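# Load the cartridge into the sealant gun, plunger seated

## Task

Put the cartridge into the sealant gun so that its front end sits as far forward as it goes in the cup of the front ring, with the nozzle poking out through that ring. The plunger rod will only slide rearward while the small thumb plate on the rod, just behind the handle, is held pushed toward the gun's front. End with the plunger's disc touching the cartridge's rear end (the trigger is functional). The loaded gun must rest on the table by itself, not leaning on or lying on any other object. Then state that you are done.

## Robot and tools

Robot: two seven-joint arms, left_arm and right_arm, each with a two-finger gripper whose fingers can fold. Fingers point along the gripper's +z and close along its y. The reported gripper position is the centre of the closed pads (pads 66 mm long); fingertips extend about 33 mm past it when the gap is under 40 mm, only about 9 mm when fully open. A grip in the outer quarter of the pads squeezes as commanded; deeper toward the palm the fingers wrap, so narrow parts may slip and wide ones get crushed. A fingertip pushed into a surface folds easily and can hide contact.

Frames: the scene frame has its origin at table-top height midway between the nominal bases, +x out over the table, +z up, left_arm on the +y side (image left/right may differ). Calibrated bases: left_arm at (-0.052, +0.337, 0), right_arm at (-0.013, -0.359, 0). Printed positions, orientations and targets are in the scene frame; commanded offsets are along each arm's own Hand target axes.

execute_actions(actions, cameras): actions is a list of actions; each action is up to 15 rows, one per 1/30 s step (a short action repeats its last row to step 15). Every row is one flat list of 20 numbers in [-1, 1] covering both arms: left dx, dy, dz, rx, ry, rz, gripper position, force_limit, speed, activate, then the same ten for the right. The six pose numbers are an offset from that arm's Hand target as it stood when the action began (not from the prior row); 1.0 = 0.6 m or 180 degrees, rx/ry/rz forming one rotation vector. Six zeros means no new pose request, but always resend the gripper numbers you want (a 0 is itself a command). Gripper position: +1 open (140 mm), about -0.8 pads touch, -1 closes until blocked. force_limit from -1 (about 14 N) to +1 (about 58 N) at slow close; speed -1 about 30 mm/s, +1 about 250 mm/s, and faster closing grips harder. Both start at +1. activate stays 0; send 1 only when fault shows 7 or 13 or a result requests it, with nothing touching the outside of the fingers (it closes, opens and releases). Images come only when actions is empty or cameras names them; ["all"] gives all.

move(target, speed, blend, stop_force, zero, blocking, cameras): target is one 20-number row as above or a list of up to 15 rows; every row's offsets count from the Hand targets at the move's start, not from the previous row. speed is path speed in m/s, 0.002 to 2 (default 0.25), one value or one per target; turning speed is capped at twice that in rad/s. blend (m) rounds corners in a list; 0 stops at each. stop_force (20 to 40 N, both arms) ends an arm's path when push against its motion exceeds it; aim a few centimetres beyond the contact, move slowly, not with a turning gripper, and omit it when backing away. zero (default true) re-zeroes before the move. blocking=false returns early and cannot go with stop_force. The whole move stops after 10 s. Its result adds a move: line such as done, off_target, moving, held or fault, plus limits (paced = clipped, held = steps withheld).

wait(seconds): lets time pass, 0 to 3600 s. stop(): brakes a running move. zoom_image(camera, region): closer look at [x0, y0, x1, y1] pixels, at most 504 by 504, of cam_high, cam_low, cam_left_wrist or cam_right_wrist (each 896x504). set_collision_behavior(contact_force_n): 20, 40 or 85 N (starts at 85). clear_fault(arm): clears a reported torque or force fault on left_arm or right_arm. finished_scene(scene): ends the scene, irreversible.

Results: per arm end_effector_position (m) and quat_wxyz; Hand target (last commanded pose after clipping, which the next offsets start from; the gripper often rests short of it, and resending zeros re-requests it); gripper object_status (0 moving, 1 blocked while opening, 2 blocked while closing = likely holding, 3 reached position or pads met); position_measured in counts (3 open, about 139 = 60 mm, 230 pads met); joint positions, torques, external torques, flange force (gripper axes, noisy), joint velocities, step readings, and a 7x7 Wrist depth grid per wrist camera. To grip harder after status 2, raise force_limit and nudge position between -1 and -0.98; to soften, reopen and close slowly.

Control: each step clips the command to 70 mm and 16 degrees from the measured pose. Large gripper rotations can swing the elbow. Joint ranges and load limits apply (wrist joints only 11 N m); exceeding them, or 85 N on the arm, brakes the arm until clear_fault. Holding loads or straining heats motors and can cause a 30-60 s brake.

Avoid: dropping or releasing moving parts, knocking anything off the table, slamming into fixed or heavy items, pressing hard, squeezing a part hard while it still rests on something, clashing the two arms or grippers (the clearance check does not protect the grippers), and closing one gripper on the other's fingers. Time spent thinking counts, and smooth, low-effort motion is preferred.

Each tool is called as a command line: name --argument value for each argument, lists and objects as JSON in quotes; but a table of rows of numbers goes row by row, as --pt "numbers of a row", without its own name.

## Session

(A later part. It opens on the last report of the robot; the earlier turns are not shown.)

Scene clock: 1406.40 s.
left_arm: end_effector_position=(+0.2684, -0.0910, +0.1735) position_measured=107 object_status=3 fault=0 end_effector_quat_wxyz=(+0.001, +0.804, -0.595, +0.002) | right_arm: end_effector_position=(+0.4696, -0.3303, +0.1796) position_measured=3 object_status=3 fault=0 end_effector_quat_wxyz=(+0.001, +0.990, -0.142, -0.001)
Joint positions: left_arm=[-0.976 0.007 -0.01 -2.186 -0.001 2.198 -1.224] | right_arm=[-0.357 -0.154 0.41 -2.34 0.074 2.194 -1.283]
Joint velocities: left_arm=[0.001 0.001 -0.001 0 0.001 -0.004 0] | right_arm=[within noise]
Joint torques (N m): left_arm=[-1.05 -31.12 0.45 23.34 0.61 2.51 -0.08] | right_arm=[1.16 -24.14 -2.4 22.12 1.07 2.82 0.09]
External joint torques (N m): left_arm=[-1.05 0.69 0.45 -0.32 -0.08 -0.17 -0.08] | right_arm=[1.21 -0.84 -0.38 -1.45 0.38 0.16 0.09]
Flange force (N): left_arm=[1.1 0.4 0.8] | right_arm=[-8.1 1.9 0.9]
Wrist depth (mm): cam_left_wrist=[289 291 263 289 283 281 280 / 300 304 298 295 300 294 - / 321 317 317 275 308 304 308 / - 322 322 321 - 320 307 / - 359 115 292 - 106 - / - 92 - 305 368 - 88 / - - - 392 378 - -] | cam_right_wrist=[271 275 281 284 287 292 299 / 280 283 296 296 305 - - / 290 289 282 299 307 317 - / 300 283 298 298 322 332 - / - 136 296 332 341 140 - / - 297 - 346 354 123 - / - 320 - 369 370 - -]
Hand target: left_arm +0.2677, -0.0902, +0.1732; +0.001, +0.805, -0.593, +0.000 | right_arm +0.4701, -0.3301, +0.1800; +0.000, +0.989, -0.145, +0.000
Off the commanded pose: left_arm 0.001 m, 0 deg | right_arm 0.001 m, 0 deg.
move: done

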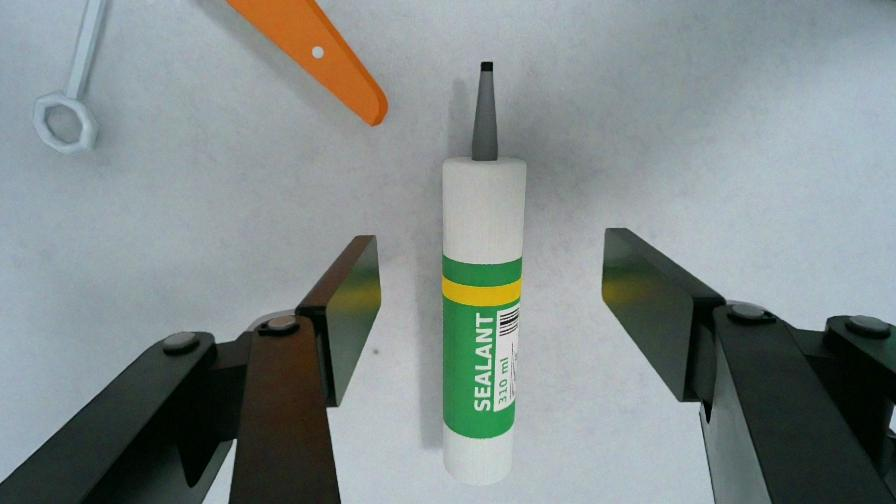

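move --target '[0.0952,-0.4193,0.0053,0,0,0.1887,0.175,-0.5,-0.5,0,0,0,0,0,0,0,1,1,1,0]' --cameras '["cam_left_wrist","cam_high"]'

Scene clock: 1434.40 s.
left_arm: end_effector_position=(+0.5250, -0.0712, +0.1704) position_measured=107 object_status=3 fault=0 end_effector_quat_wxyz=(-0.001, -0.601, +0.799, -0.002) | right_arm: end_effector_position=(+0.4696, -0.3303, +0.1796) position_measured=3 object_status=3 fault=0 end_effector_quat_wxyz=(+0.001, +0.990, -0.142, -0.001)
Joint positions: left_arm=[-0.623 0.534 -0.063 -1.44 0.031 1.977 -0.351] | right_arm=[-0.357 -0.154 0.41 -2.34 0.074 2.194 -1.283]
Joint velocities: left_arm=[0 -0.001 0 0 0 -0.001 0.005] | right_arm=[within noise]
Joint torques (N m): left_arm=[-0.48 -48.52 -0.5 24.85 1 2.4 0.45] | right_arm=[1.12 -24.15 -2.29 22.15 1.03 2.79 0.09]
External joint torques (N m): left_arm=[-0.65 0.53 -0.07 0.18 0.3 -0.22 0.45] | right_arm=[1.07 -0.68 -0.37 -1.52 0.34 0.12 0.09]
Flange force (N): left_arm=[1.3 -3.4 -0.4] | right_arm=[-7.7 1.9 1.2]
Wrist depth (mm): cam_left_wrist=[291 289 284 284 - 279 275 / 301 300 298 294 293 293 - / 316 326 315 - 308 305 302 / 329 - 322 323 319 314 314 / - - 115 - - 103 327 / - 92 361 362 353 - 88 / - - 377 387 - - -] | cam_right_wrist=[269 273 279 287 286 295 299 / 274 285 290 294 290 308 313 / 294 291 294 283 283 317 320 / 302 284 298 315 302 332 - / 309 137 324 328 346 140 - / - 300 338 - 353 123 - / 344 345 357 363 366 376 -]
Hand target: left_arm +0.5249, -0.0699, +0.1699; -0.001, -0.597, +0.802, +0.000 | right_arm +0.4701, -0.3301, +0.1800; +0.000, +0.989, -0.145, +0.000
Off the commanded pose: left_arm 0.001 m, 1 deg | right_arm 0.001 m, 0 deg.
move: done
Images, in order (width x height): cam_high 896x504, cam_left_wrist 896x504.

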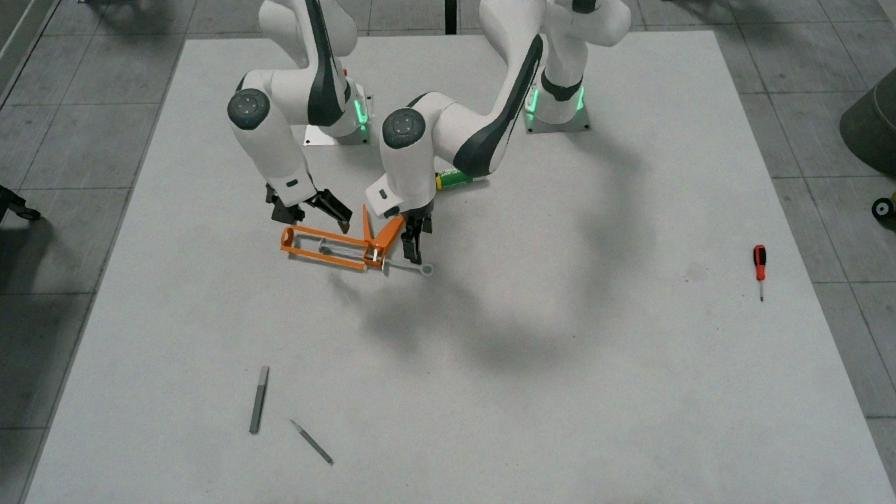

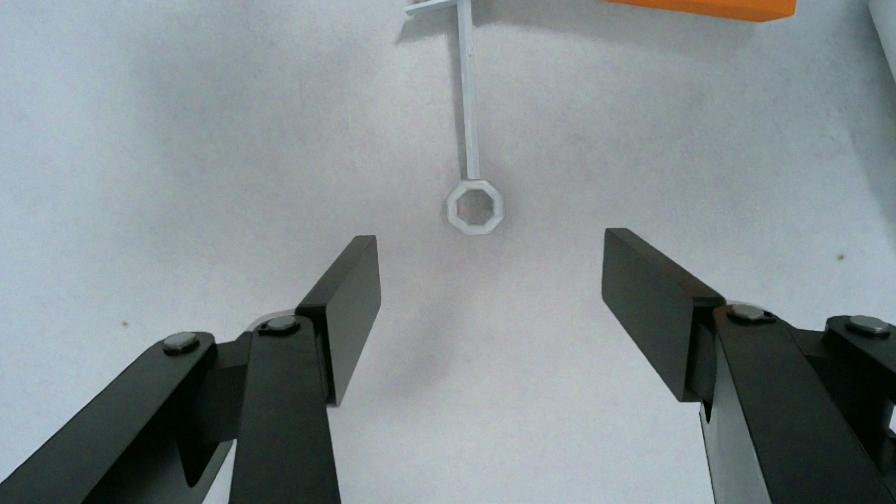

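move --target '[-0.0162,-0.0035,0.1165,0.0025,0.139,-0.0117,0.175,-0.5,-0.5,0,0,0,0,0,0,0,1,1,1,0]' --cameras '["cam_left_wrist"]'

Scene clock: 1499.63 s.
left_arm: end_effector_position=(+0.5292, -0.0618, +0.1013) position_measured=107 object_status=3 fault=0 end_effector_quat_wxyz=(-0.173, -0.601, +0.769, -0.132) | right_arm: end_effector_position=(+0.4696, -0.3303, +0.1796) position_measured=3 object_status=3 fault=0 end_effector_quat_wxyz=(+0.001, +0.990, -0.142, -0.001)
Joint positions: left_arm=[-0.247 0.554 -0.309 -1.701 -0.361 2.287 0.028] | right_arm=[-0.357 -0.154 0.41 -2.34 0.074 2.194 -1.283]
Joint velocities: left_arm=[0 0 0 0 0 0.001 0.006] | right_arm=[within noise]
Joint torques (N m): left_arm=[-0.52 -46.03 -4.89 22.06 0.39 2.6 0.37] | right_arm=[1.12 -24.08 -2.36 22.05 1.06 2.8 0.1]
External joint torques (N m): left_arm=[-0.44 0.43 0.12 -0.68 -0.02 0.33 0.36] | right_arm=[1.14 -0.81 -0.38 -1.44 0.37 0.16 0.1]
Flange force (N): left_arm=[-0.8 2.5 1.6] | right_arm=[-8.0 1.9 1.0]
Wrist depth (mm): cam_left_wrist=[276 272 272 246 234 231 261 / 269 266 265 259 259 254 254 / 263 259 257 256 254 252 250 / - 256 252 252 247 248 245 / - 253 115 243 244 103 243 / - 92 242 242 240 - 88 / - - 239 236 235 - -] | cam_right_wrist=[271 275 - - 289 294 298 / 280 285 303 - 292 306 - / 290 293 298 284 285 318 327 / 301 285 309 315 321 335 342 / 309 136 325 331 338 140 - / - 296 331 345 356 123 - / 343 350 351 - - - -]
Hand target: left_arm +0.5297, -0.0612, +0.0999; -0.172, -0.597, +0.772, -0.133 | right_arm +0.4701, -0.3301, +0.1800; +0.000, +0.989, -0.145, +0.000
Off the commanded pose: left_arm 0.002 m, 1 deg | right_arm 0.001 m, 0 deg.
move: done

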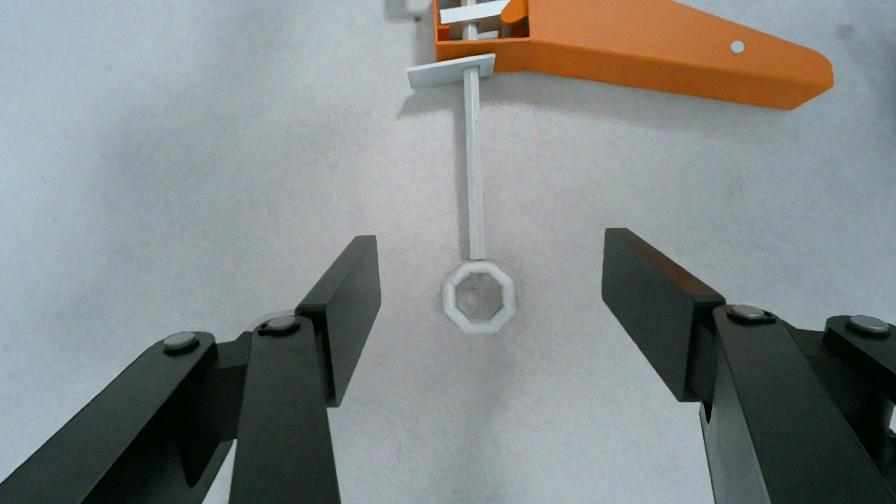

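move --target '[-0.0457,-0.0033,0.0752,0.0064,0.0001,-0.0136,0.175,-0.5,-0.5,0,0,0,0,0,0,0,1,1,1,0]' --speed 0.1 --cameras '["cam_left_wrist"]'

Scene clock: 1551.93 s.
left_arm: end_effector_position=(+0.5314, -0.0560, +0.0470) position_measured=107 object_status=3 fault=0 end_effector_quat_wxyz=(-0.170, -0.617, +0.756, -0.134) | right_arm: end_effector_position=(+0.4696, -0.3303, +0.1796) position_measured=3 object_status=3 fault=0 end_effector_quat_wxyz=(+0.001, +0.990, -0.142, -0.001)
Joint positions: left_arm=[-0.244 0.628 -0.31 -1.736 -0.37 2.402 0.038] | right_arm=[-0.357 -0.154 0.41 -2.34 0.074 2.194 -1.283]
Joint velocities: left_arm=[0 0 -0.001 -0.001 0 0.005 -0.001] | right_arm=[within noise]
Joint torques (N m): left_arm=[-0.34 -47.61 -5.32 21.44 0.45 2.66 0.41] | right_arm=[1.12 -24.18 -2.41 22.14 1.06 2.8 0.09]
External joint torques (N m): left_arm=[-0.19 -0.33 0.28 -0.2 -0.08 0.4 0.4] | right_arm=[1.17 -1 -0.41 -1.29 0.37 0.16 0.09]
Flange force (N): left_arm=[-0.8 2.6 0.1] | right_arm=[-8.1 1.9 0.5]
Wrist depth (mm): cam_left_wrist=[214 211 210 208 207 204 196 / 210 207 206 204 202 201 200 / 204 202 200 199 199 197 196 / 200 199 197 195 193 192 192 / 197 196 115 191 191 104 189 / - 92 189 188 187 - 88 / - - 186 185 183 - -] | cam_right_wrist=[271 273 280 289 287 295 300 / 279 285 290 295 301 306 312 / 289 290 277 302 304 317 322 / 301 283 299 315 323 334 330 / - 136 326 323 - 140 361 / - 300 338 351 355 123 - / - 346 355 363 370 374 -]
Hand target: left_arm +0.5330, -0.0562, +0.0474; -0.169, -0.615, +0.758, -0.137 | right_arm +0.4701, -0.3301, +0.1800; +0.000, +0.989, -0.145, +0.000
Off the commanded pose: left_arm 0.002 m, 0 deg | right_arm 0.001 m, 0 deg.
move: done

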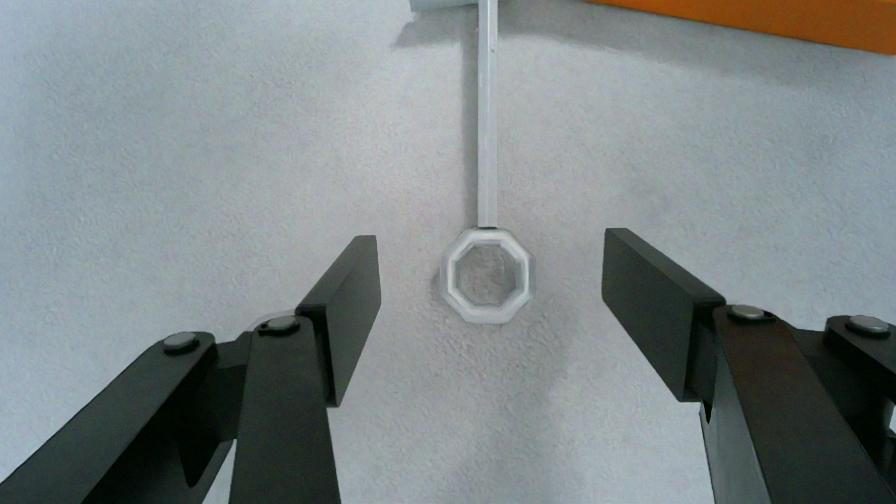

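move --target '[0,0,0,0,0,0,-1,0,-1,0,0,0,0,0,0,0,1,1,1,0]' --cameras '["cam_left_wrist","cam_right_wrist"]'

Scene clock: 1578.87 s.
left_arm: end_effector_position=(+0.5326, -0.0563, +0.0478) position_measured=232 object_status=0 fault=0 end_effector_quat_wxyz=(-0.170, -0.618, +0.756, -0.136) | right_arm: end_effector_position=(+0.4696, -0.3303, +0.1796) position_measured=3 object_status=3 fault=0 end_effector_quat_wxyz=(+0.001, +0.990, -0.142, -0.001)
Joint positions: left_arm=[-0.241 0.628 -0.312 -1.736 -0.37 2.406 0.038] | right_arm=[-0.357 -0.154 0.41 -2.34 0.074 2.194 -1.283]
Joint torques (N m): left_arm=[-0.74 -46.99 -5.3 20.9 0.53 2.29 0.28] | right_arm=[1.14 -24.1 -2.33 22.14 1.03 2.8 0.09]
External joint torques (N m): left_arm=[-0.89 0.35 0.12 -0.8 0 0.02 0.27] | right_arm=[1.2 -0.86 -0.32 -1.34 0.35 0.17 0.09]
Flange force (N): left_arm=[0.0 2.4 1.0] | right_arm=[-7.8 1.7 0.8]
Wrist depth (mm): cam_left_wrist=[215 214 212 208 208 206 203 / 210 211 206 205 204 202 201 / 206 204 202 201 198 197 199 / 201 - 197 197 195 193 191 / 198 196 195 97 101 189 188 / 193 - - - - - 185 / 190 - - - - - -] | cam_right_wrist=[271 275 279 282 289 293 300 / - 284 290 293 296 303 315 / 290 291 282 290 313 309 325 / 301 285 311 295 322 - - / 307 136 322 336 340 140 - / - 297 340 354 354 123 - / 343 352 356 - 374 - -]
Hand target: left_arm +0.5330, -0.0562, +0.0475; -0.169, -0.616, +0.758, -0.137 | right_arm +0.4701, -0.3301, +0.1800; +0.000, +0.989, -0.145, +0.000
Off the commanded pose: left_arm 0.001 m, 0 deg | right_arm 0.001 m, 0 deg.
move: done

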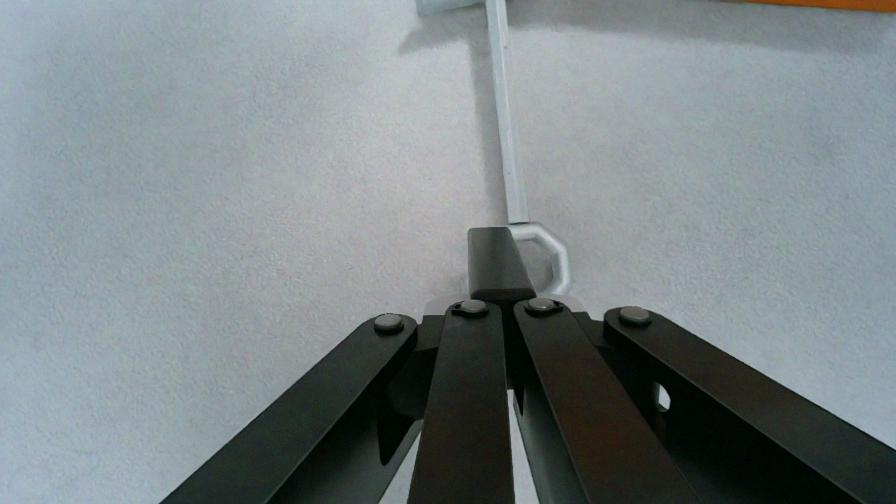

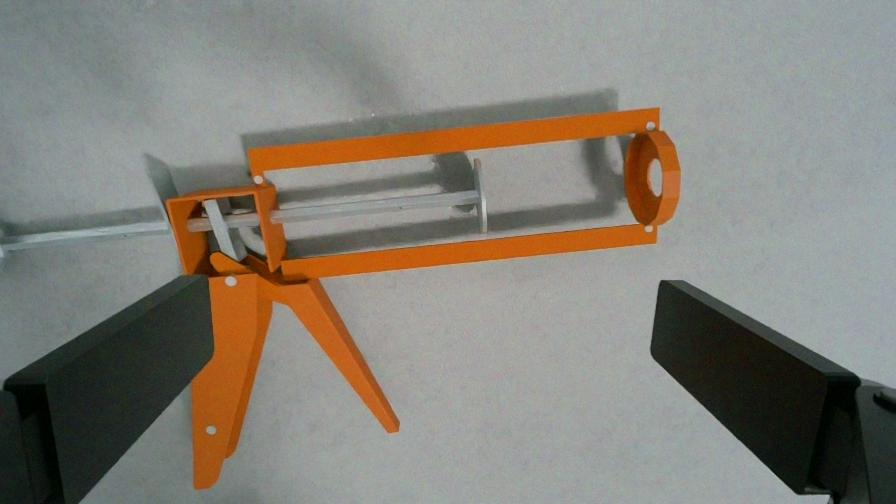

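move --pt "-0.005 0 -0.02 0 0 0 -1 0 -1 0 0 0 0 0 0 0 1 1 1 0" --pt "-0.005 0 -0.02 0 0 0 0.175 -0.5 -0.5 0 0 0 0 0 0 0 1 1 1 0" --cameras '["cam_left_wrist","cam_right_wrist"]'

Scene clock: 1616.10 s.
left_arm: end_effector_position=(+0.5364, -0.0492, +0.0577) position_measured=107 object_status=0 fault=0 end_effector_quat_wxyz=(-0.168, -0.619, +0.755, -0.138) | right_arm: end_effector_position=(+0.4696, -0.3303, +0.1796) position_measured=3 object_status=3 fault=0 end_effector_quat_wxyz=(+0.001, +0.990, -0.142, -0.001)
Joint positions: left_arm=[-0.225 0.608 -0.317 -1.742 -0.37 2.394 0.04] | right_arm=[-0.357 -0.154 0.41 -2.34 0.074 2.194 -1.283]
Joint torques (N m): left_arm=[-0.5 -47.27 -5.36 21.16 0.6 2.09 0.39] | right_arm=[1.16 -24.12 -2.38 22.13 1.06 2.81 0.11]
External joint torques (N m): left_arm=[-0.4 -0.41 0.18 -0.64 0.09 -0.18 0.38] | right_arm=[1.1 -0.77 -0.47 -1.46 0.37 0.15 0.11]
Flange force (N): left_arm=[-0.5 3.5 -1.0] | right_arm=[-7.9 2.0 1.0]
Wrist depth (mm): cam_left_wrist=[227 226 224 221 219 216 212 / 222 220 218 216 215 210 209 / 218 215 214 212 209 207 204 / 213 213 166 204 204 203 201 / 208 208 115 202 201 106 199 / - 92 198 199 196 - 88 / - - 196 195 193 - -] | cam_right_wrist=[271 275 280 285 290 296 300 / 280 284 290 293 295 298 311 / 290 290 284 304 318 320 326 / 300 283 309 296 327 331 342 / 308 136 316 336 339 140 355 / - 299 342 342 354 124 - / - 345 352 364 380 - -]
Hand target: left_arm +0.5346, -0.0485, +0.0571; -0.169, -0.616, +0.758, -0.137 | right_arm +0.4701, -0.3301, +0.1800; +0.000, +0.989, -0.145, +0.000
Off the commanded pose: left_arm 0.002 m, 1 deg | right_arm 0.001 m, 0 deg.
move: done

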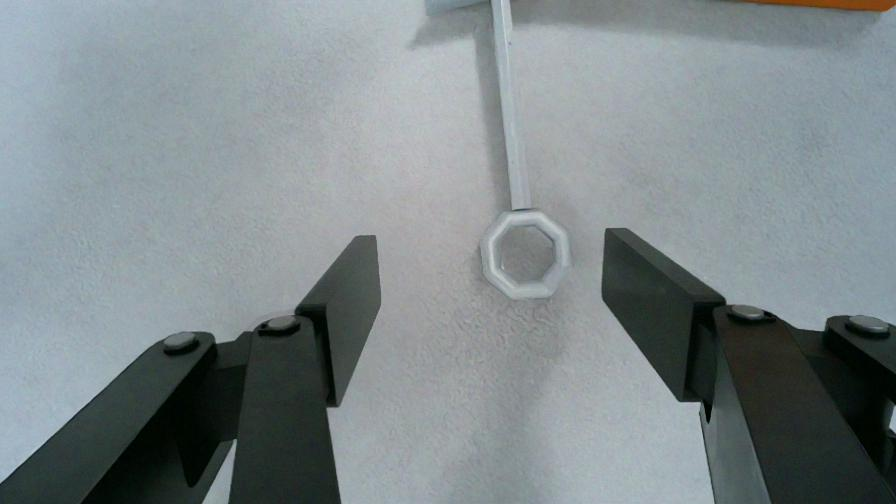

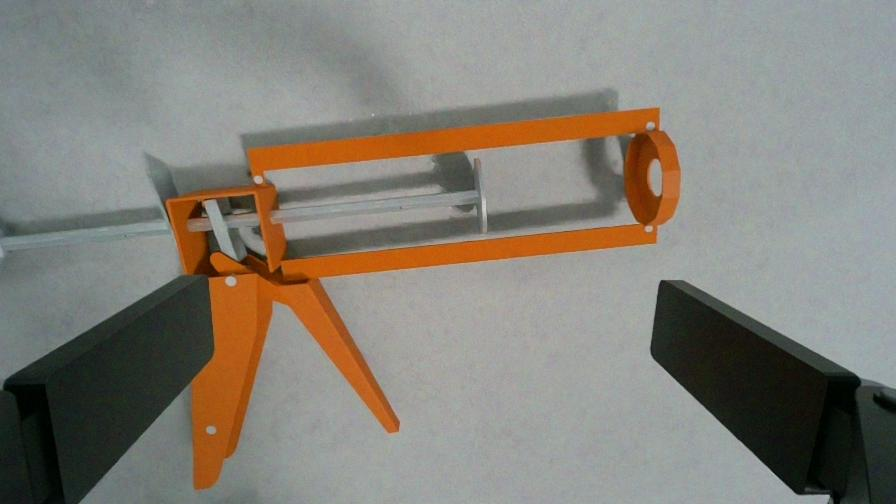

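move --target '[0.0122,0.0277,0.0057,0.0135,0,-0.0288,-0.08,-0.5,-0.5,0,0,0,0,0,0,0,1,1,1,0]' --cameras '["cam_left_wrist"]'

Scene clock: 1687.23 s.
left_arm: end_effector_position=(+0.5156, -0.0528, +0.0561) position_measured=139 object_status=3 fault=0 end_effector_quat_wxyz=(-0.162, -0.648, +0.730, -0.144) | right_arm: end_effector_position=(+0.4696, -0.3303, +0.1796) position_measured=3 object_status=3 fault=0 end_effector_quat_wxyz=(+0.001, +0.990, -0.142, -0.001)
Joint positions: left_arm=[-0.251 0.542 -0.31 -1.861 -0.423 2.485 -0.008] | right_arm=[-0.357 -0.154 0.41 -2.34 0.074 2.194 -1.283]
Joint velocities: left_arm=[0.001 0 0 -0.002 -0.002 0.001 -0.006] | right_arm=[within noise]
Joint torques (N m): left_arm=[-1.61 -45.87 -3.71 20.66 0.19 2.67 -0.05] | right_arm=[1.09 -24.1 -2.38 22.13 1.07 2.8 0.08]
External joint torques (N m): left_arm=[-1.61 -1 1.07 -0.75 -0.44 0.32 -0.07] | right_arm=[1.02 -0.87 -0.5 -1.34 0.38 0.16 0.08]
Flange force (N): left_arm=[1.1 5.0 -0.7] | right_arm=[-7.8 2.1 0.7]
Wrist depth (mm): cam_left_wrist=[228 223 221 217 216 211 199 / - 218 216 213 212 208 207 / 217 213 212 209 208 205 205 / 211 211 207 204 188 202 199 / 207 204 110 201 198 100 197 / 204 - - 197 196 - - / - - - 192 192 - -] | cam_right_wrist=[267 275 279 283 286 - 301 / 283 285 289 297 296 297 313 / 290 292 299 304 313 294 325 / 300 284 309 313 319 329 340 / - 137 322 - - 141 352 / - 297 339 353 348 123 - / - 346 356 - 372 366 -]
Hand target: left_arm +0.5167, -0.0531, +0.0571; -0.162, -0.653, +0.726, -0.145 | right_arm +0.4701, -0.3301, +0.1800; +0.000, +0.989, -0.145, +0.000
Off the commanded pose: left_arm 0.001 m, 1 deg | right_arm 0.001 m, 0 deg.
move: done

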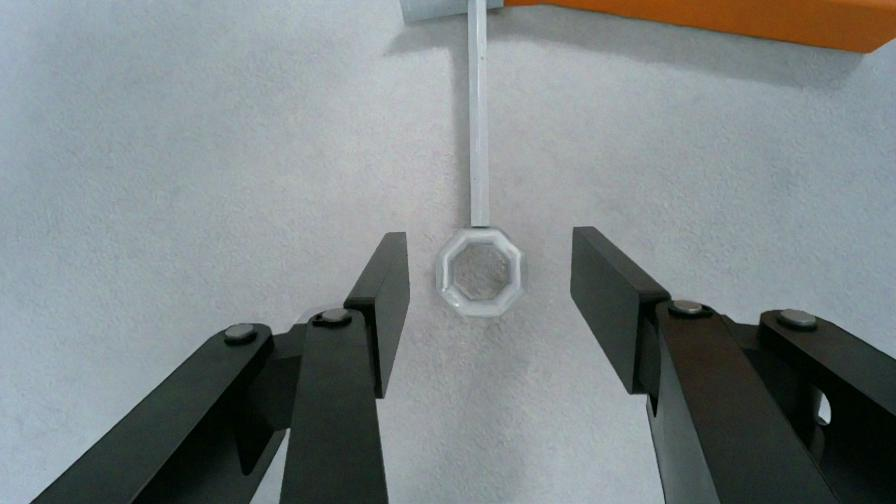

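move --target '[-0.0125,-0.0037,0.0267,0.0031,0,-0.0065,-0.08,-0.5,-0.5,0,0,0,0,0,0,0,1,1,1,0]' --speed 0.06 --cameras '["cam_left_wrist","cam_low"]'

zoom_image --camera "cam_low" --region '[290, 305, 430, 375]'

Scene clock: 1708.43 s.
left_arm: end_effector_position=(+0.5176, -0.0530, +0.0392) position_measured=139 object_status=3 fault=0 end_effector_quat_wxyz=(-0.160, -0.657, +0.722, -0.146) | right_arm: end_effector_position=(+0.4696, -0.3303, +0.1796) position_measured=3 object_status=3 fault=0 end_effector_quat_wxyz=(+0.001, +0.990, -0.142, -0.001)
Joint positions: left_arm=[-0.258 0.572 -0.306 -1.863 -0.432 2.526 -0.013] | right_arm=[-0.357 -0.154 0.41 -2.34 0.074 2.194 -1.283]
Joint velocities: left_arm=[0 0.002 0 0.001 -0.001 0.004 0] | right_arm=[within noise]
Joint torques (N m): left_arm=[-1.61 -45.4 -3.92 20.78 0.24 2.66 -0.06] | right_arm=[1.22 -24.07 -2.38 22.1 1.07 2.79 0.09]
External joint torques (N m): left_arm=[-1.54 -0.14 1.06 -0.22 -0.42 0.31 -0.07] | right_arm=[1.12 -0.7 -0.52 -1.46 0.38 0.14 0.09]
Flange force (N): left_arm=[1.8 0.8 1.2] | right_arm=[-7.7 2.0 1.0]
Wrist depth (mm): cam_left_wrist=[205 204 201 200 198 196 193 / 202 201 199 195 194 191 190 / 197 196 193 192 190 188 186 / 194 192 189 187 184 184 182 / 190 189 111 184 182 97 178 / 186 - - 180 179 - - / - - - 177 175 - -] | cam_right_wrist=[273 272 280 284 289 296 299 / 280 286 290 291 295 306 308 / 291 292 282 302 311 316 325 / 302 288 293 315 325 332 333 / 307 136 312 332 336 141 354 / - 297 340 - 368 123 - / 344 348 350 - 372 377 -]
Hand target: left_arm +0.5189, -0.0533, +0.0394; -0.160, -0.661, +0.718, -0.147 | right_arm +0.4701, -0.3301, +0.1800; +0.000, +0.989, -0.145, +0.000
Off the commanded pose: left_arm 0.001 m, 1 deg | right_arm 0.001 m, 0 deg.
move: done
Images, in order (width x height): cam_low 896x504, cam_left_wrist 896x504.

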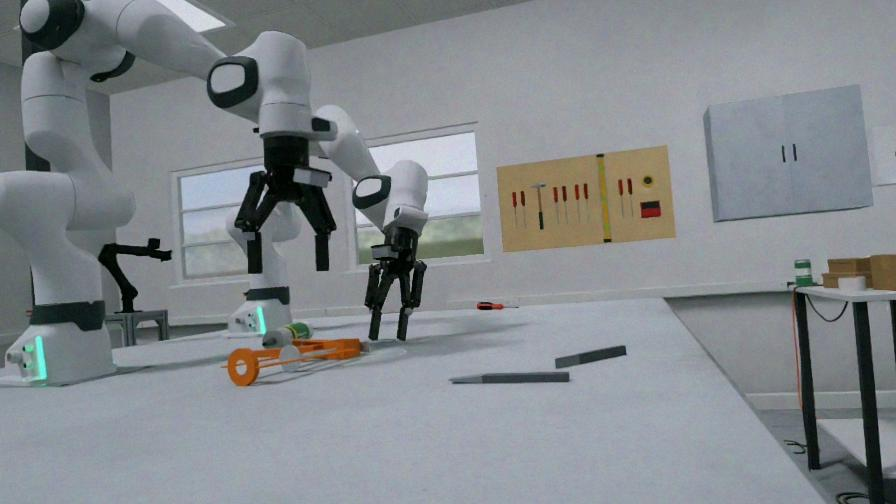

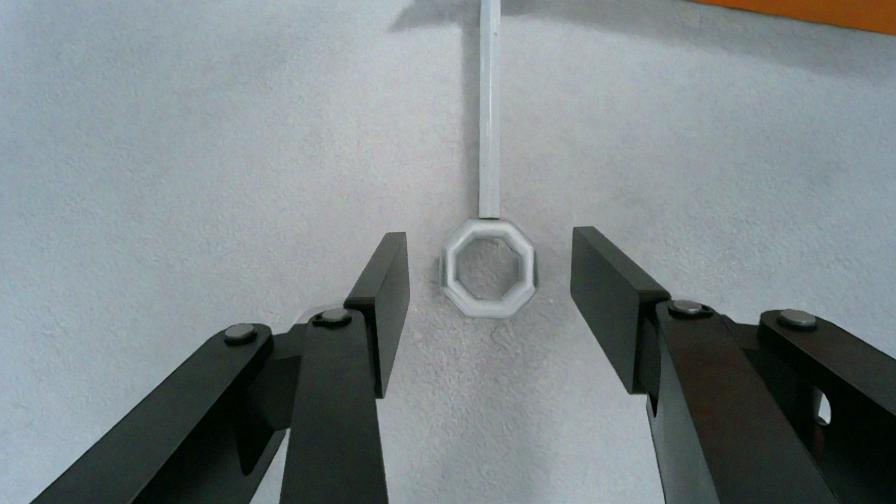

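Scaled by 3.600 from the camera's image (finer frame: 1280x720).

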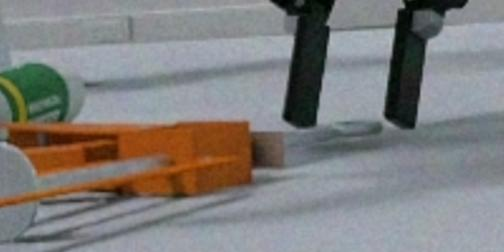

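move --target '[0,0,0,0,0,0,-1,0,-1,0,0,0,0,0,0,0,1,1,1,0]' --cameras '["cam_left_wrist","cam_right_wrist"]'

Scene clock: 1719.33 s.
left_arm: end_effector_position=(+0.5179, -0.0529, +0.0393) position_measured=178 object_status=0 fault=0 end_effector_quat_wxyz=(-0.160, -0.657, +0.722, -0.146) | right_arm: end_effector_position=(+0.4696, -0.3303, +0.1796) position_measured=3 object_status=3 fault=0 end_effector_quat_wxyz=(+0.001, +0.990, -0.142, -0.001)
Joint positions: left_arm=[-0.258 0.572 -0.306 -1.863 -0.432 2.527 -0.013] | right_arm=[-0.357 -0.154 0.41 -2.34 0.074 2.194 -1.283]
Joint torques (N m): left_arm=[-1.6 -45.07 -3.94 20.62 0.24 2.75 -0.14] | right_arm=[1.11 -24.16 -2.35 22.13 1.06 2.79 0.07]
External joint torques (N m): left_arm=[-1.72 0.26 0.89 -0.4 -0.42 0.39 -0.15] | right_arm=[1.17 -0.78 -0.32 -1.48 0.38 0.13 0.07]
Flange force (N): left_arm=[2.0 0.8 2.1] | right_arm=[-8.1 1.9 1.0]
Wrist depth (mm): cam_left_wrist=[205 207 202 200 199 197 193 / 202 201 199 196 193 193 190 / 198 196 194 191 190 188 186 / 193 192 190 175 185 184 182 / 190 190 187 174 141 101 - / 186 - - 180 179 - - / - - - 177 - - -] | cam_right_wrist=[269 275 281 288 291 - 292 / 282 284 288 292 294 - 316 / 289 290 284 304 313 322 324 / 304 285 308 299 325 316 331 / 307 137 320 - 333 140 354 / - 297 339 - - 124 - / - 337 353 370 377 379 -]
Hand target: left_arm +0.5189, -0.0533, +0.0394; -0.160, -0.661, +0.718, -0.147 | right_arm +0.4701, -0.3301, +0.1800; +0.000, +0.989, -0.145, +0.000
Off the commanded pose: left_arm 0.001 m, 1 deg | right_arm 0.001 m, 0 deg.
move: done

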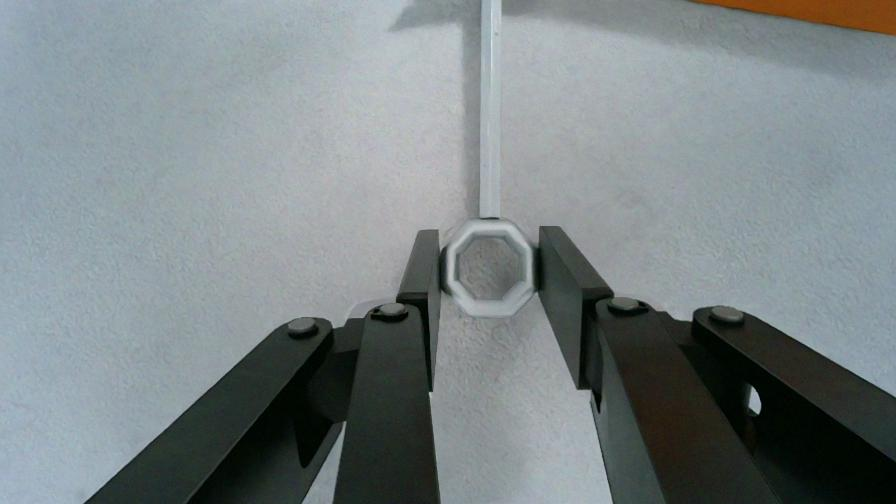

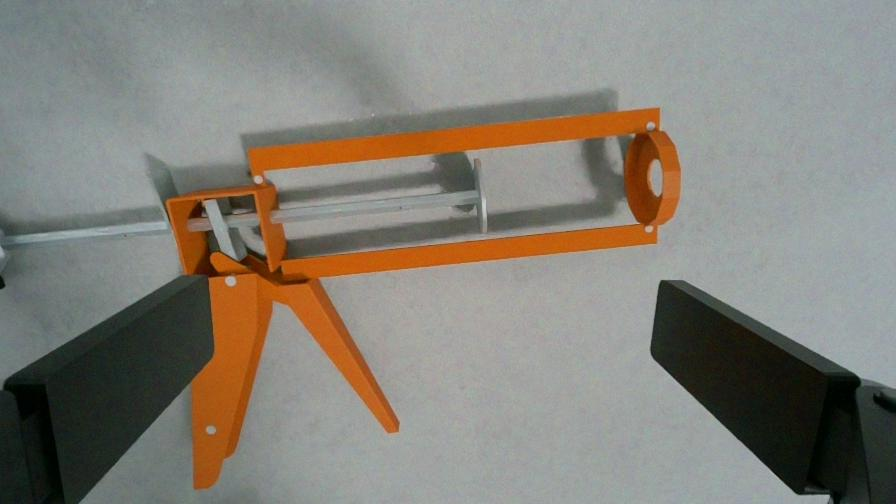

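zoom_image --camera "cam_right_wrist" --region '[0, 140, 300, 300]'

Scaled by 1.680 from the camera's image (finer frame: 1280x720).

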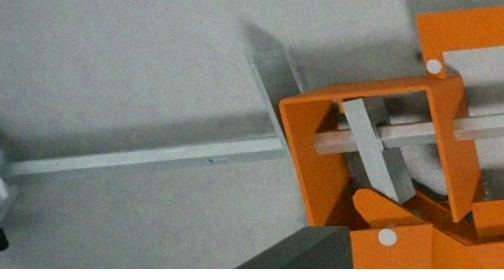

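move --target '[0,0,0,0,0,0,-1,0,-1,0,-0.015,-0.29,0.0833,0,0,0.4667,-0.563,0,0,0]' --speed 0.15 --cameras '["cam_right_wrist","cam_high","cam_low"]'

Scene clock: 1797.10 s.
left_arm: end_effector_position=(+0.5179, -0.0529, +0.0393) position_measured=178 object_status=2 fault=0 end_effector_quat_wxyz=(-0.160, -0.657, +0.722, -0.146) | right_arm: end_effector_position=(+0.5118, -0.1606, +0.1306) position_measured=200 object_status=3 fault=0 end_effector_quat_wxyz=(+0.002, -0.639, +0.769, +0.000)
Joint positions: left_arm=[-0.258 0.572 -0.306 -1.863 -0.432 2.527 -0.013] | right_arm=[-0.183 0.164 0.557 -2.134 -0.11 2.274 0.621]
Joint velocities: left_arm=[within noise] | right_arm=[0 -0.002 0 0 0.001 -0.001 0.004]
Joint torques (N m): left_arm=[-1.66 -45.05 -3.92 20.69 0.24 2.76 -0.12] | right_arm=[1.75 -30.01 2.15 22 0.15 2.11 0.13]
External joint torques (N m): left_arm=[-1.72 0.06 0.94 -0.23 -0.43 0.42 -0.13] | right_arm=[1.77 0.73 -0.7 -0.72 -0.43 -0.43 0.13]
Flange force (N): left_arm=[2.1 0.6 1.9] | right_arm=[-3.0 -1.3 2.3]
Wrist depth (mm): cam_left_wrist=[205 204 203 199 198 196 192 / 205 200 198 195 196 192 189 / 198 195 194 192 190 188 186 / 193 192 190 185 185 184 182 / 190 188 187 171 141 101 178 / 185 - - 180 180 - - / - - - 177 - - -] | cam_right_wrist=[228 231 236 240 222 252 259 / - 239 244 230 252 260 266 / 243 246 252 255 232 239 273 / 251 254 260 264 273 280 - / 258 262 111 254 281 290 256 / - 82 92 - 90 296 275 / - 70 - 297 - 75 309]
Hand target: left_arm +0.5189, -0.0533, +0.0394; -0.160, -0.661, +0.718, -0.147 | right_arm +0.5113, -0.1608, +0.1300; +0.000, -0.638, +0.770, +0.000
Off the commanded pose: left_arm 0.001 m, 1 deg | right_arm 0.001 m, 0 deg.
move: done
Images, in order (width x height): cam_high 896x504, cam_low 896x504, cam_right_wrist 896x504.

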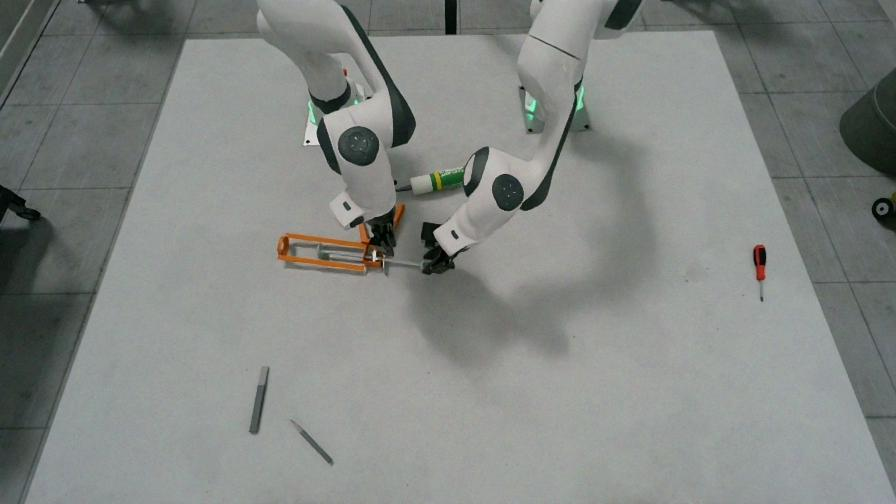

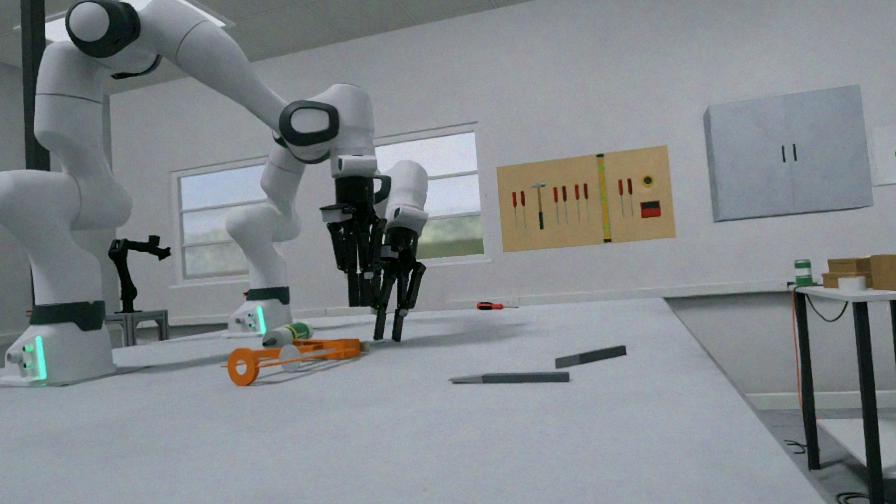

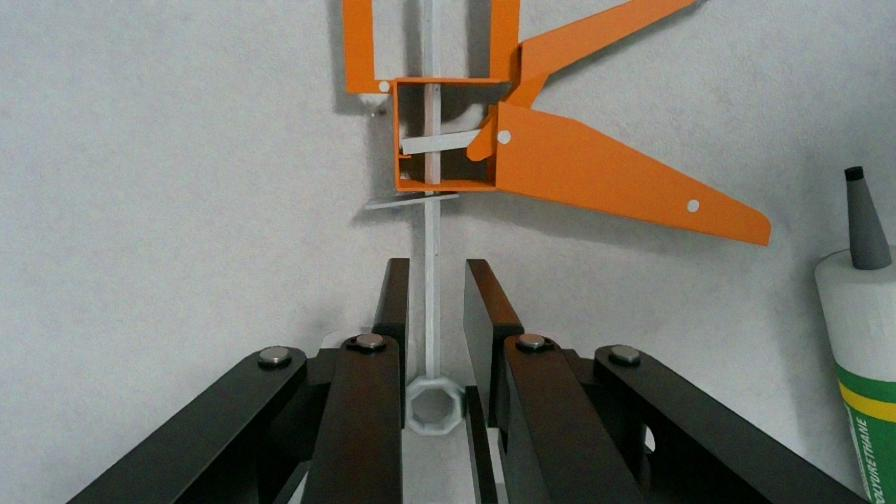

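move --target '[0,0,0,0,0,0,-1,0,-1,0,0,-0.0025,0.1217,0,0,0,-0.563,0,0,0]' --speed 0.1 --cameras '["cam_right_wrist","cam_left_wrist"]'

Scene clock: 1846.90 s.
left_arm: end_effector_position=(+0.5179, -0.0529, +0.0393) position_measured=178 object_status=2 fault=0 end_effector_quat_wxyz=(-0.160, -0.657, +0.722, -0.146) | right_arm: end_effector_position=(+0.5120, -0.1617, +0.0572) position_measured=200 object_status=3 fault=0 end_effector_quat_wxyz=(-0.001, -0.639, +0.769, +0.001)
Joint positions: left_arm=[-0.258 0.572 -0.306 -1.863 -0.432 2.527 -0.013] | right_arm=[-0.138 0.304 0.503 -2.17 -0.219 2.424 0.693]
Joint velocities: left_arm=[within noise] | right_arm=[0.001 -0.001 0 0.001 -0.001 0.001 0.006]
Joint torques (N m): left_arm=[-1.55 -44.98 -3.97 20.67 0.25 2.77 -0.09] | right_arm=[1.74 -33.88 3.91 19.52 0.09 2.75 0.13]
External joint torques (N m): left_arm=[-1.39 0.09 1.07 -0.21 -0.41 0.44 -0.1] | right_arm=[1.81 0.05 -0.85 -1.07 -0.4 0.25 0.13]
Flange force (N): left_arm=[1.6 0.5 1.8] | right_arm=[-1.2 2.4 3.5]
Wrist depth (mm): cam_left_wrist=[207 205 202 199 199 196 193 / 203 200 198 195 194 192 190 / 198 196 194 192 190 188 186 / 194 192 190 186 185 184 182 / 190 188 - 174 141 94 179 / 186 - - 180 180 - - / - - - 176 - - -] | cam_right_wrist=[164 168 167 171 152 181 186 / 168 170 174 177 153 187 192 / 174 - 180 164 157 161 198 / 179 184 187 177 192 199 172 / 184 188 190 175 198 208 214 / 190 82 92 201 90 214 222 / - 70 - 197 - 75 228]
Hand target: left_arm +0.5189, -0.0533, +0.0394; -0.160, -0.661, +0.718, -0.147 | right_arm +0.5128, -0.1611, +0.0570; +0.000, -0.638, +0.770, +0.000
Off the commanded pose: left_arm 0.001 m, 1 deg | right_arm 0.001 m, 0 deg.
move: done
Images, in order (width x height): cam_left_wrist 896x504, cam_right_wrist 896x504.

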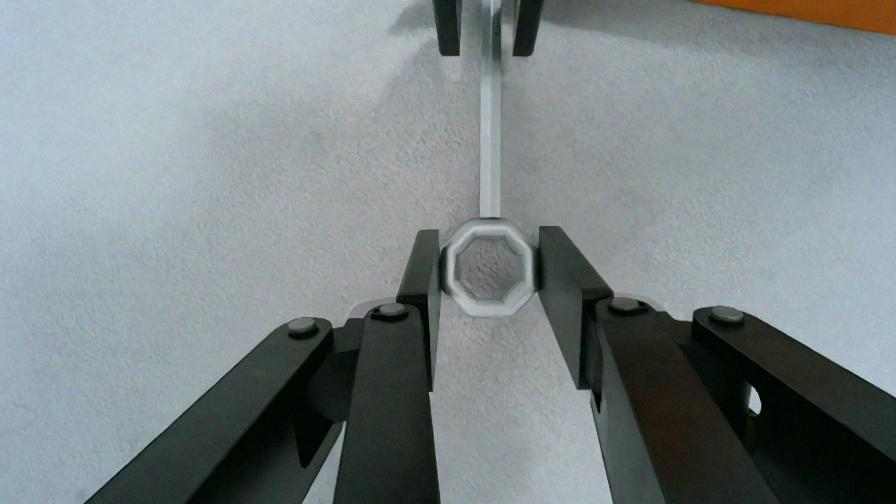

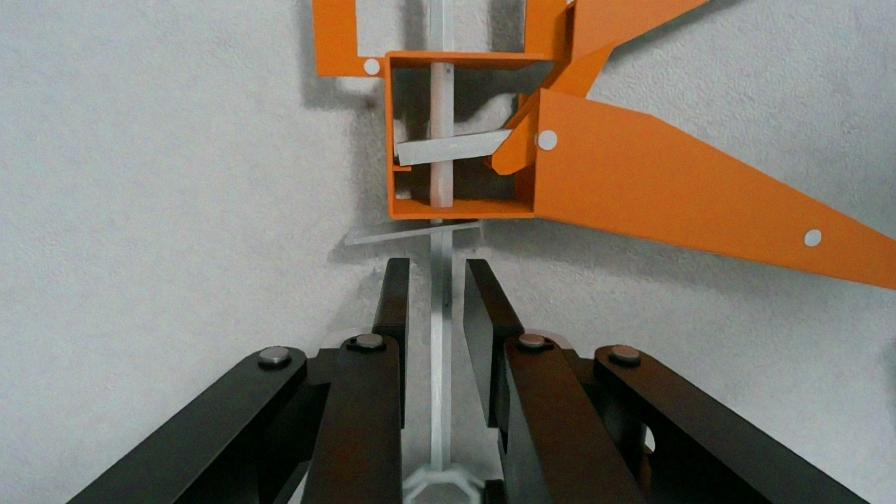

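move --pt "0 0 0 0 0 0 -1 0 -1 0 0 0.002 0.0133 0 0 0 -0.659 0 0 0" --pt "0 0 0 0 0 0 -1 0 -1 0 0.0167 0.002 0.0133 0 0 0 -0.659 0 0 0" --speed 0.05 --cameras '["cam_right_wrist","cam_left_wrist"]'

Scene clock: 1866.57 s.
left_arm: end_effector_position=(+0.5179, -0.0530, +0.0393) position_measured=178 object_status=2 fault=0 end_effector_quat_wxyz=(-0.160, -0.657, +0.722, -0.146) | right_arm: end_effector_position=(+0.5090, -0.1705, +0.0483) position_measured=213 object_status=3 fault=0 end_effector_quat_wxyz=(-0.002, -0.637, +0.771, +0.000)
Joint positions: left_arm=[-0.258 0.572 -0.306 -1.863 -0.432 2.527 -0.013] | right_arm=[-0.146 0.307 0.495 -2.194 -0.229 2.449 0.694]
Joint velocities: left_arm=[within noise] | right_arm=[-0.003 0.001 0.002 0.001 -0.001 0.003 -0.009]
Joint torques (N m): left_arm=[-1.53 -45 -3.97 20.56 0.24 2.69 -0.14] | right_arm=[0.48 -34.86 4.73 18.85 0.71 2.57 -0.33]
External joint torques (N m): left_arm=[-1.33 0.25 1.1 -0.43 -0.43 0.35 -0.15] | right_arm=[0.58 -1.06 0.03 -1.38 0.23 0.07 -0.33]
Flange force (N): left_arm=[1.4 0.8 1.7] | right_arm=[4.1 6.9 -2.2]
Wrist depth (mm): cam_left_wrist=[207 204 203 199 199 196 193 / 201 200 199 195 199 193 191 / 198 195 193 191 189 188 186 / 194 192 190 186 184 184 182 / 189 188 188 172 139 101 179 / 186 - - 180 - - - / - - - 177 - - -] | cam_right_wrist=[156 158 161 164 144 172 177 / 159 163 166 169 166 177 183 / 165 168 172 156 147 153 188 / 170 173 178 161 157 157 161 / 176 178 182 133 191 197 203 / - 82 86 - 88 203 211 / - - - - 72 74 219]
Hand target: left_arm +0.5189, -0.0533, +0.0394; -0.160, -0.661, +0.718, -0.147 | right_arm +0.5098, -0.1707, +0.0490; +0.000, -0.638, +0.770, +0.000
Off the commanded pose: left_arm 0.001 m, 1 deg | right_arm 0.001 m, 0 deg.
move: done
Images, in order (width x height): cam_left_wrist 896x504, cam_right_wrist 896x504.

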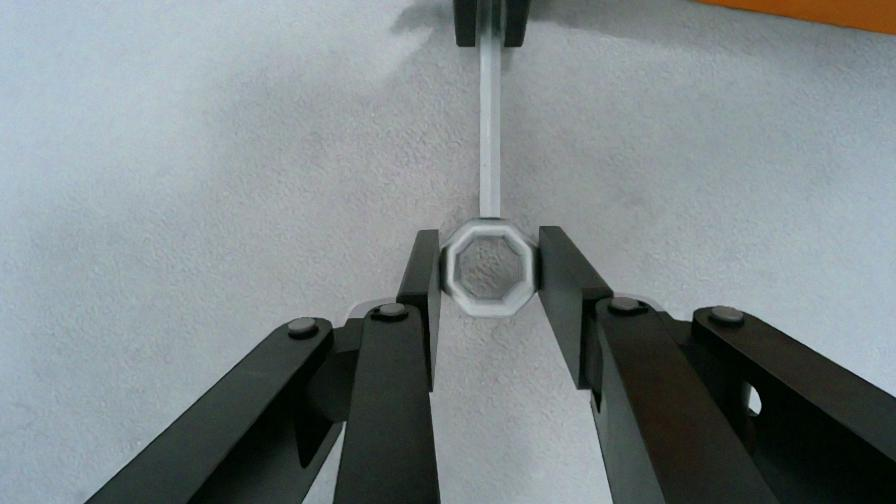

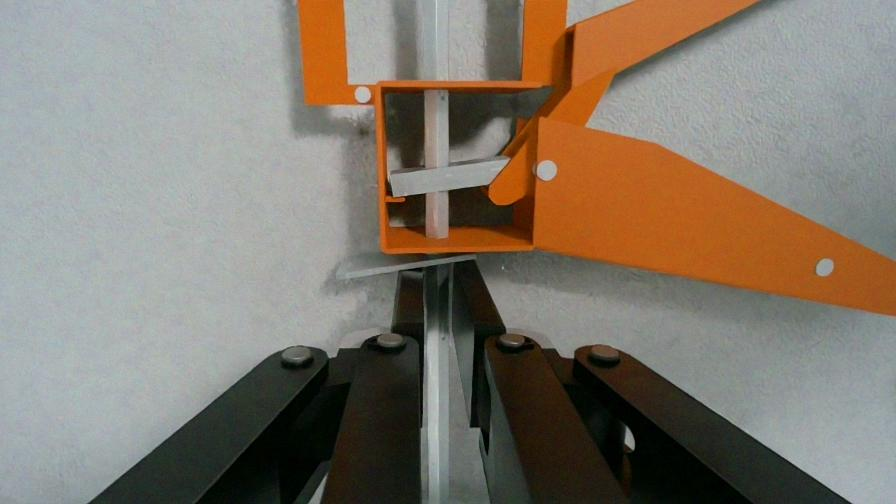

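zoom_image --camera "cam_right_wrist" --region '[320, 180, 560, 340]'

Scaled by 2.100 from the camera's image (finer frame: 1280x720).

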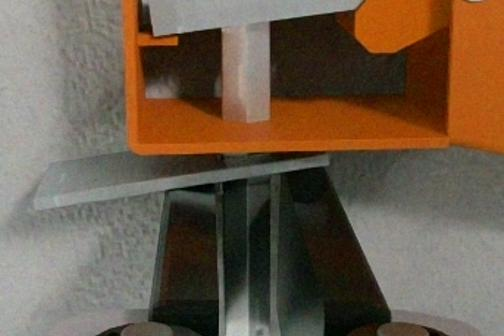

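move --target '[-0.0302,0,-0.0140,0,0,0,-1,0,-1,0,0,0,0,0,0,0,-0.659,0,0,0]' --speed 0.03 --cameras '["cam_right_wrist","cam_left_wrist"]'

zoom_image --camera "cam_right_wrist" --region '[320, 180, 560, 340]'

Scene clock: 1893.60 s.
left_arm: end_effector_position=(+0.5162, -0.0436, +0.0410) position_measured=178 object_status=2 fault=0 end_effector_quat_wxyz=(-0.164, -0.660, +0.718, -0.147) | right_arm: end_effector_position=(+0.5086, -0.1620, +0.0498) position_measured=213 object_status=3 fault=0 end_effector_quat_wxyz=(+0.003, -0.642, +0.767, +0.001)
Joint positions: left_arm=[-0.224 0.558 -0.325 -1.887 -0.44 2.527 0] | right_arm=[-0.146 0.307 0.508 -2.194 -0.227 2.457 0.692]
Joint torques (N m): left_arm=[3.76 -45.63 -0.41 18.52 1.54 2.15 0.49] | right_arm=[-3.41 -34.88 -0.12 18.97 -0.23 1.64 -0.21]
External joint torques (N m): left_arm=[3.79 -0.97 4.74 -2.36 0.88 -0.16 0.47] | right_arm=[-3.26 -1.33 -4.87 -1.28 -0.71 -0.88 -0.21]
Flange force (N): left_arm=[-8.1 7.8 -6.8] | right_arm=[9.1 1.8 -1.2]
Wrist depth (mm): cam_left_wrist=[209 207 204 202 201 198 196 / 203 202 201 199 196 195 194 / 199 197 195 193 193 192 189 / 194 193 193 188 187 187 185 / - 189 189 171 139 101 181 / 187 - - 181 181 - - / - - - 178 - - -] | cam_right_wrist=[157 159 162 163 143 172 176 / 160 164 167 170 152 179 183 / - 169 172 157 147 152 189 / 172 175 179 161 152 156 160 / 178 180 184 131 190 198 203 / 184 183 87 - 88 204 212 / - - - - 72 74 221]
Hand target: left_arm +0.5205, -0.0334, +0.0393; +0.160, +0.661, -0.718, +0.147 | right_arm +0.5098, -0.1707, +0.0490; +0.000, -0.638, +0.770, +0.000
Off the commanded pose: left_arm 0.011 m, 1 deg | right_arm 0.009 m, 1 deg.
move: off_target (left_arm)
Images, in order (width x height): cam_left_wrist 896x504, cam_right_wrist 896x504.

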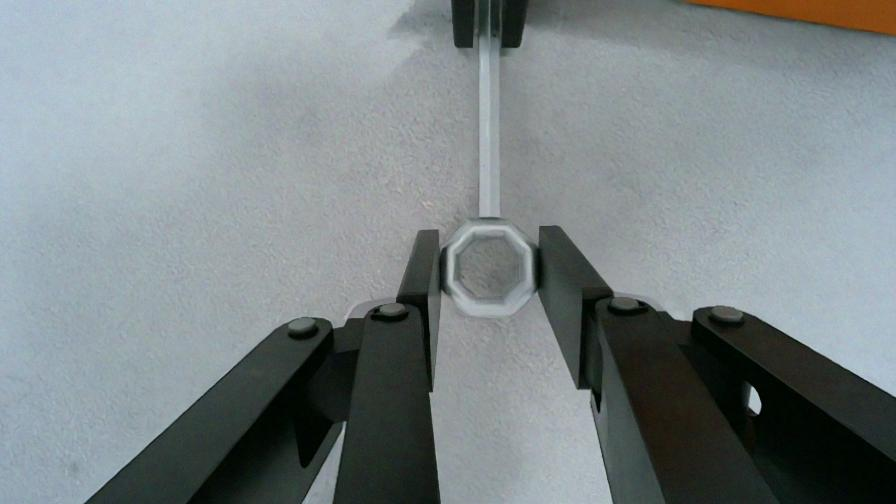

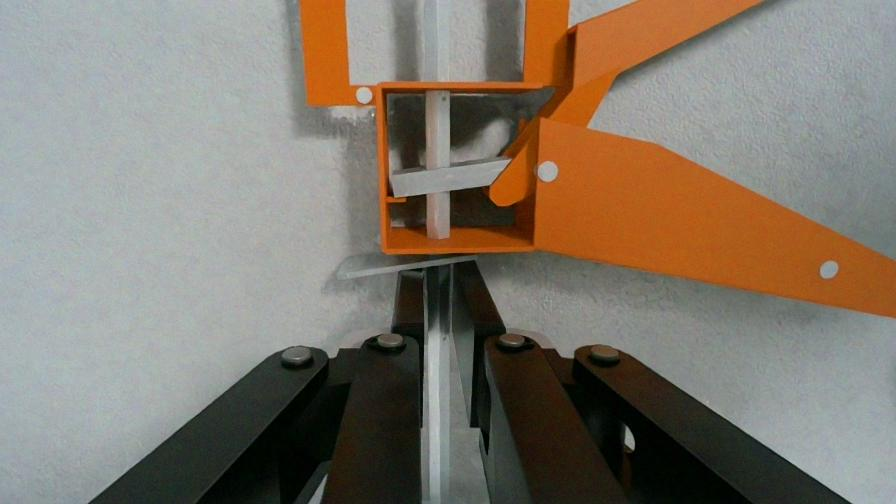

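Scaled by 2.100 from the camera's image (finer frame: 1280x720).

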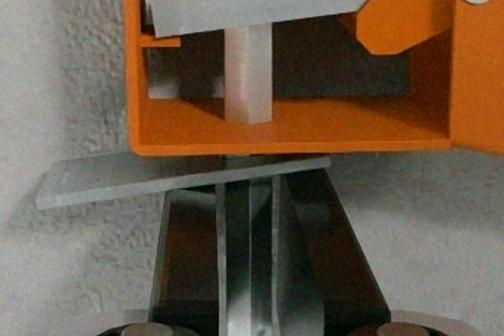

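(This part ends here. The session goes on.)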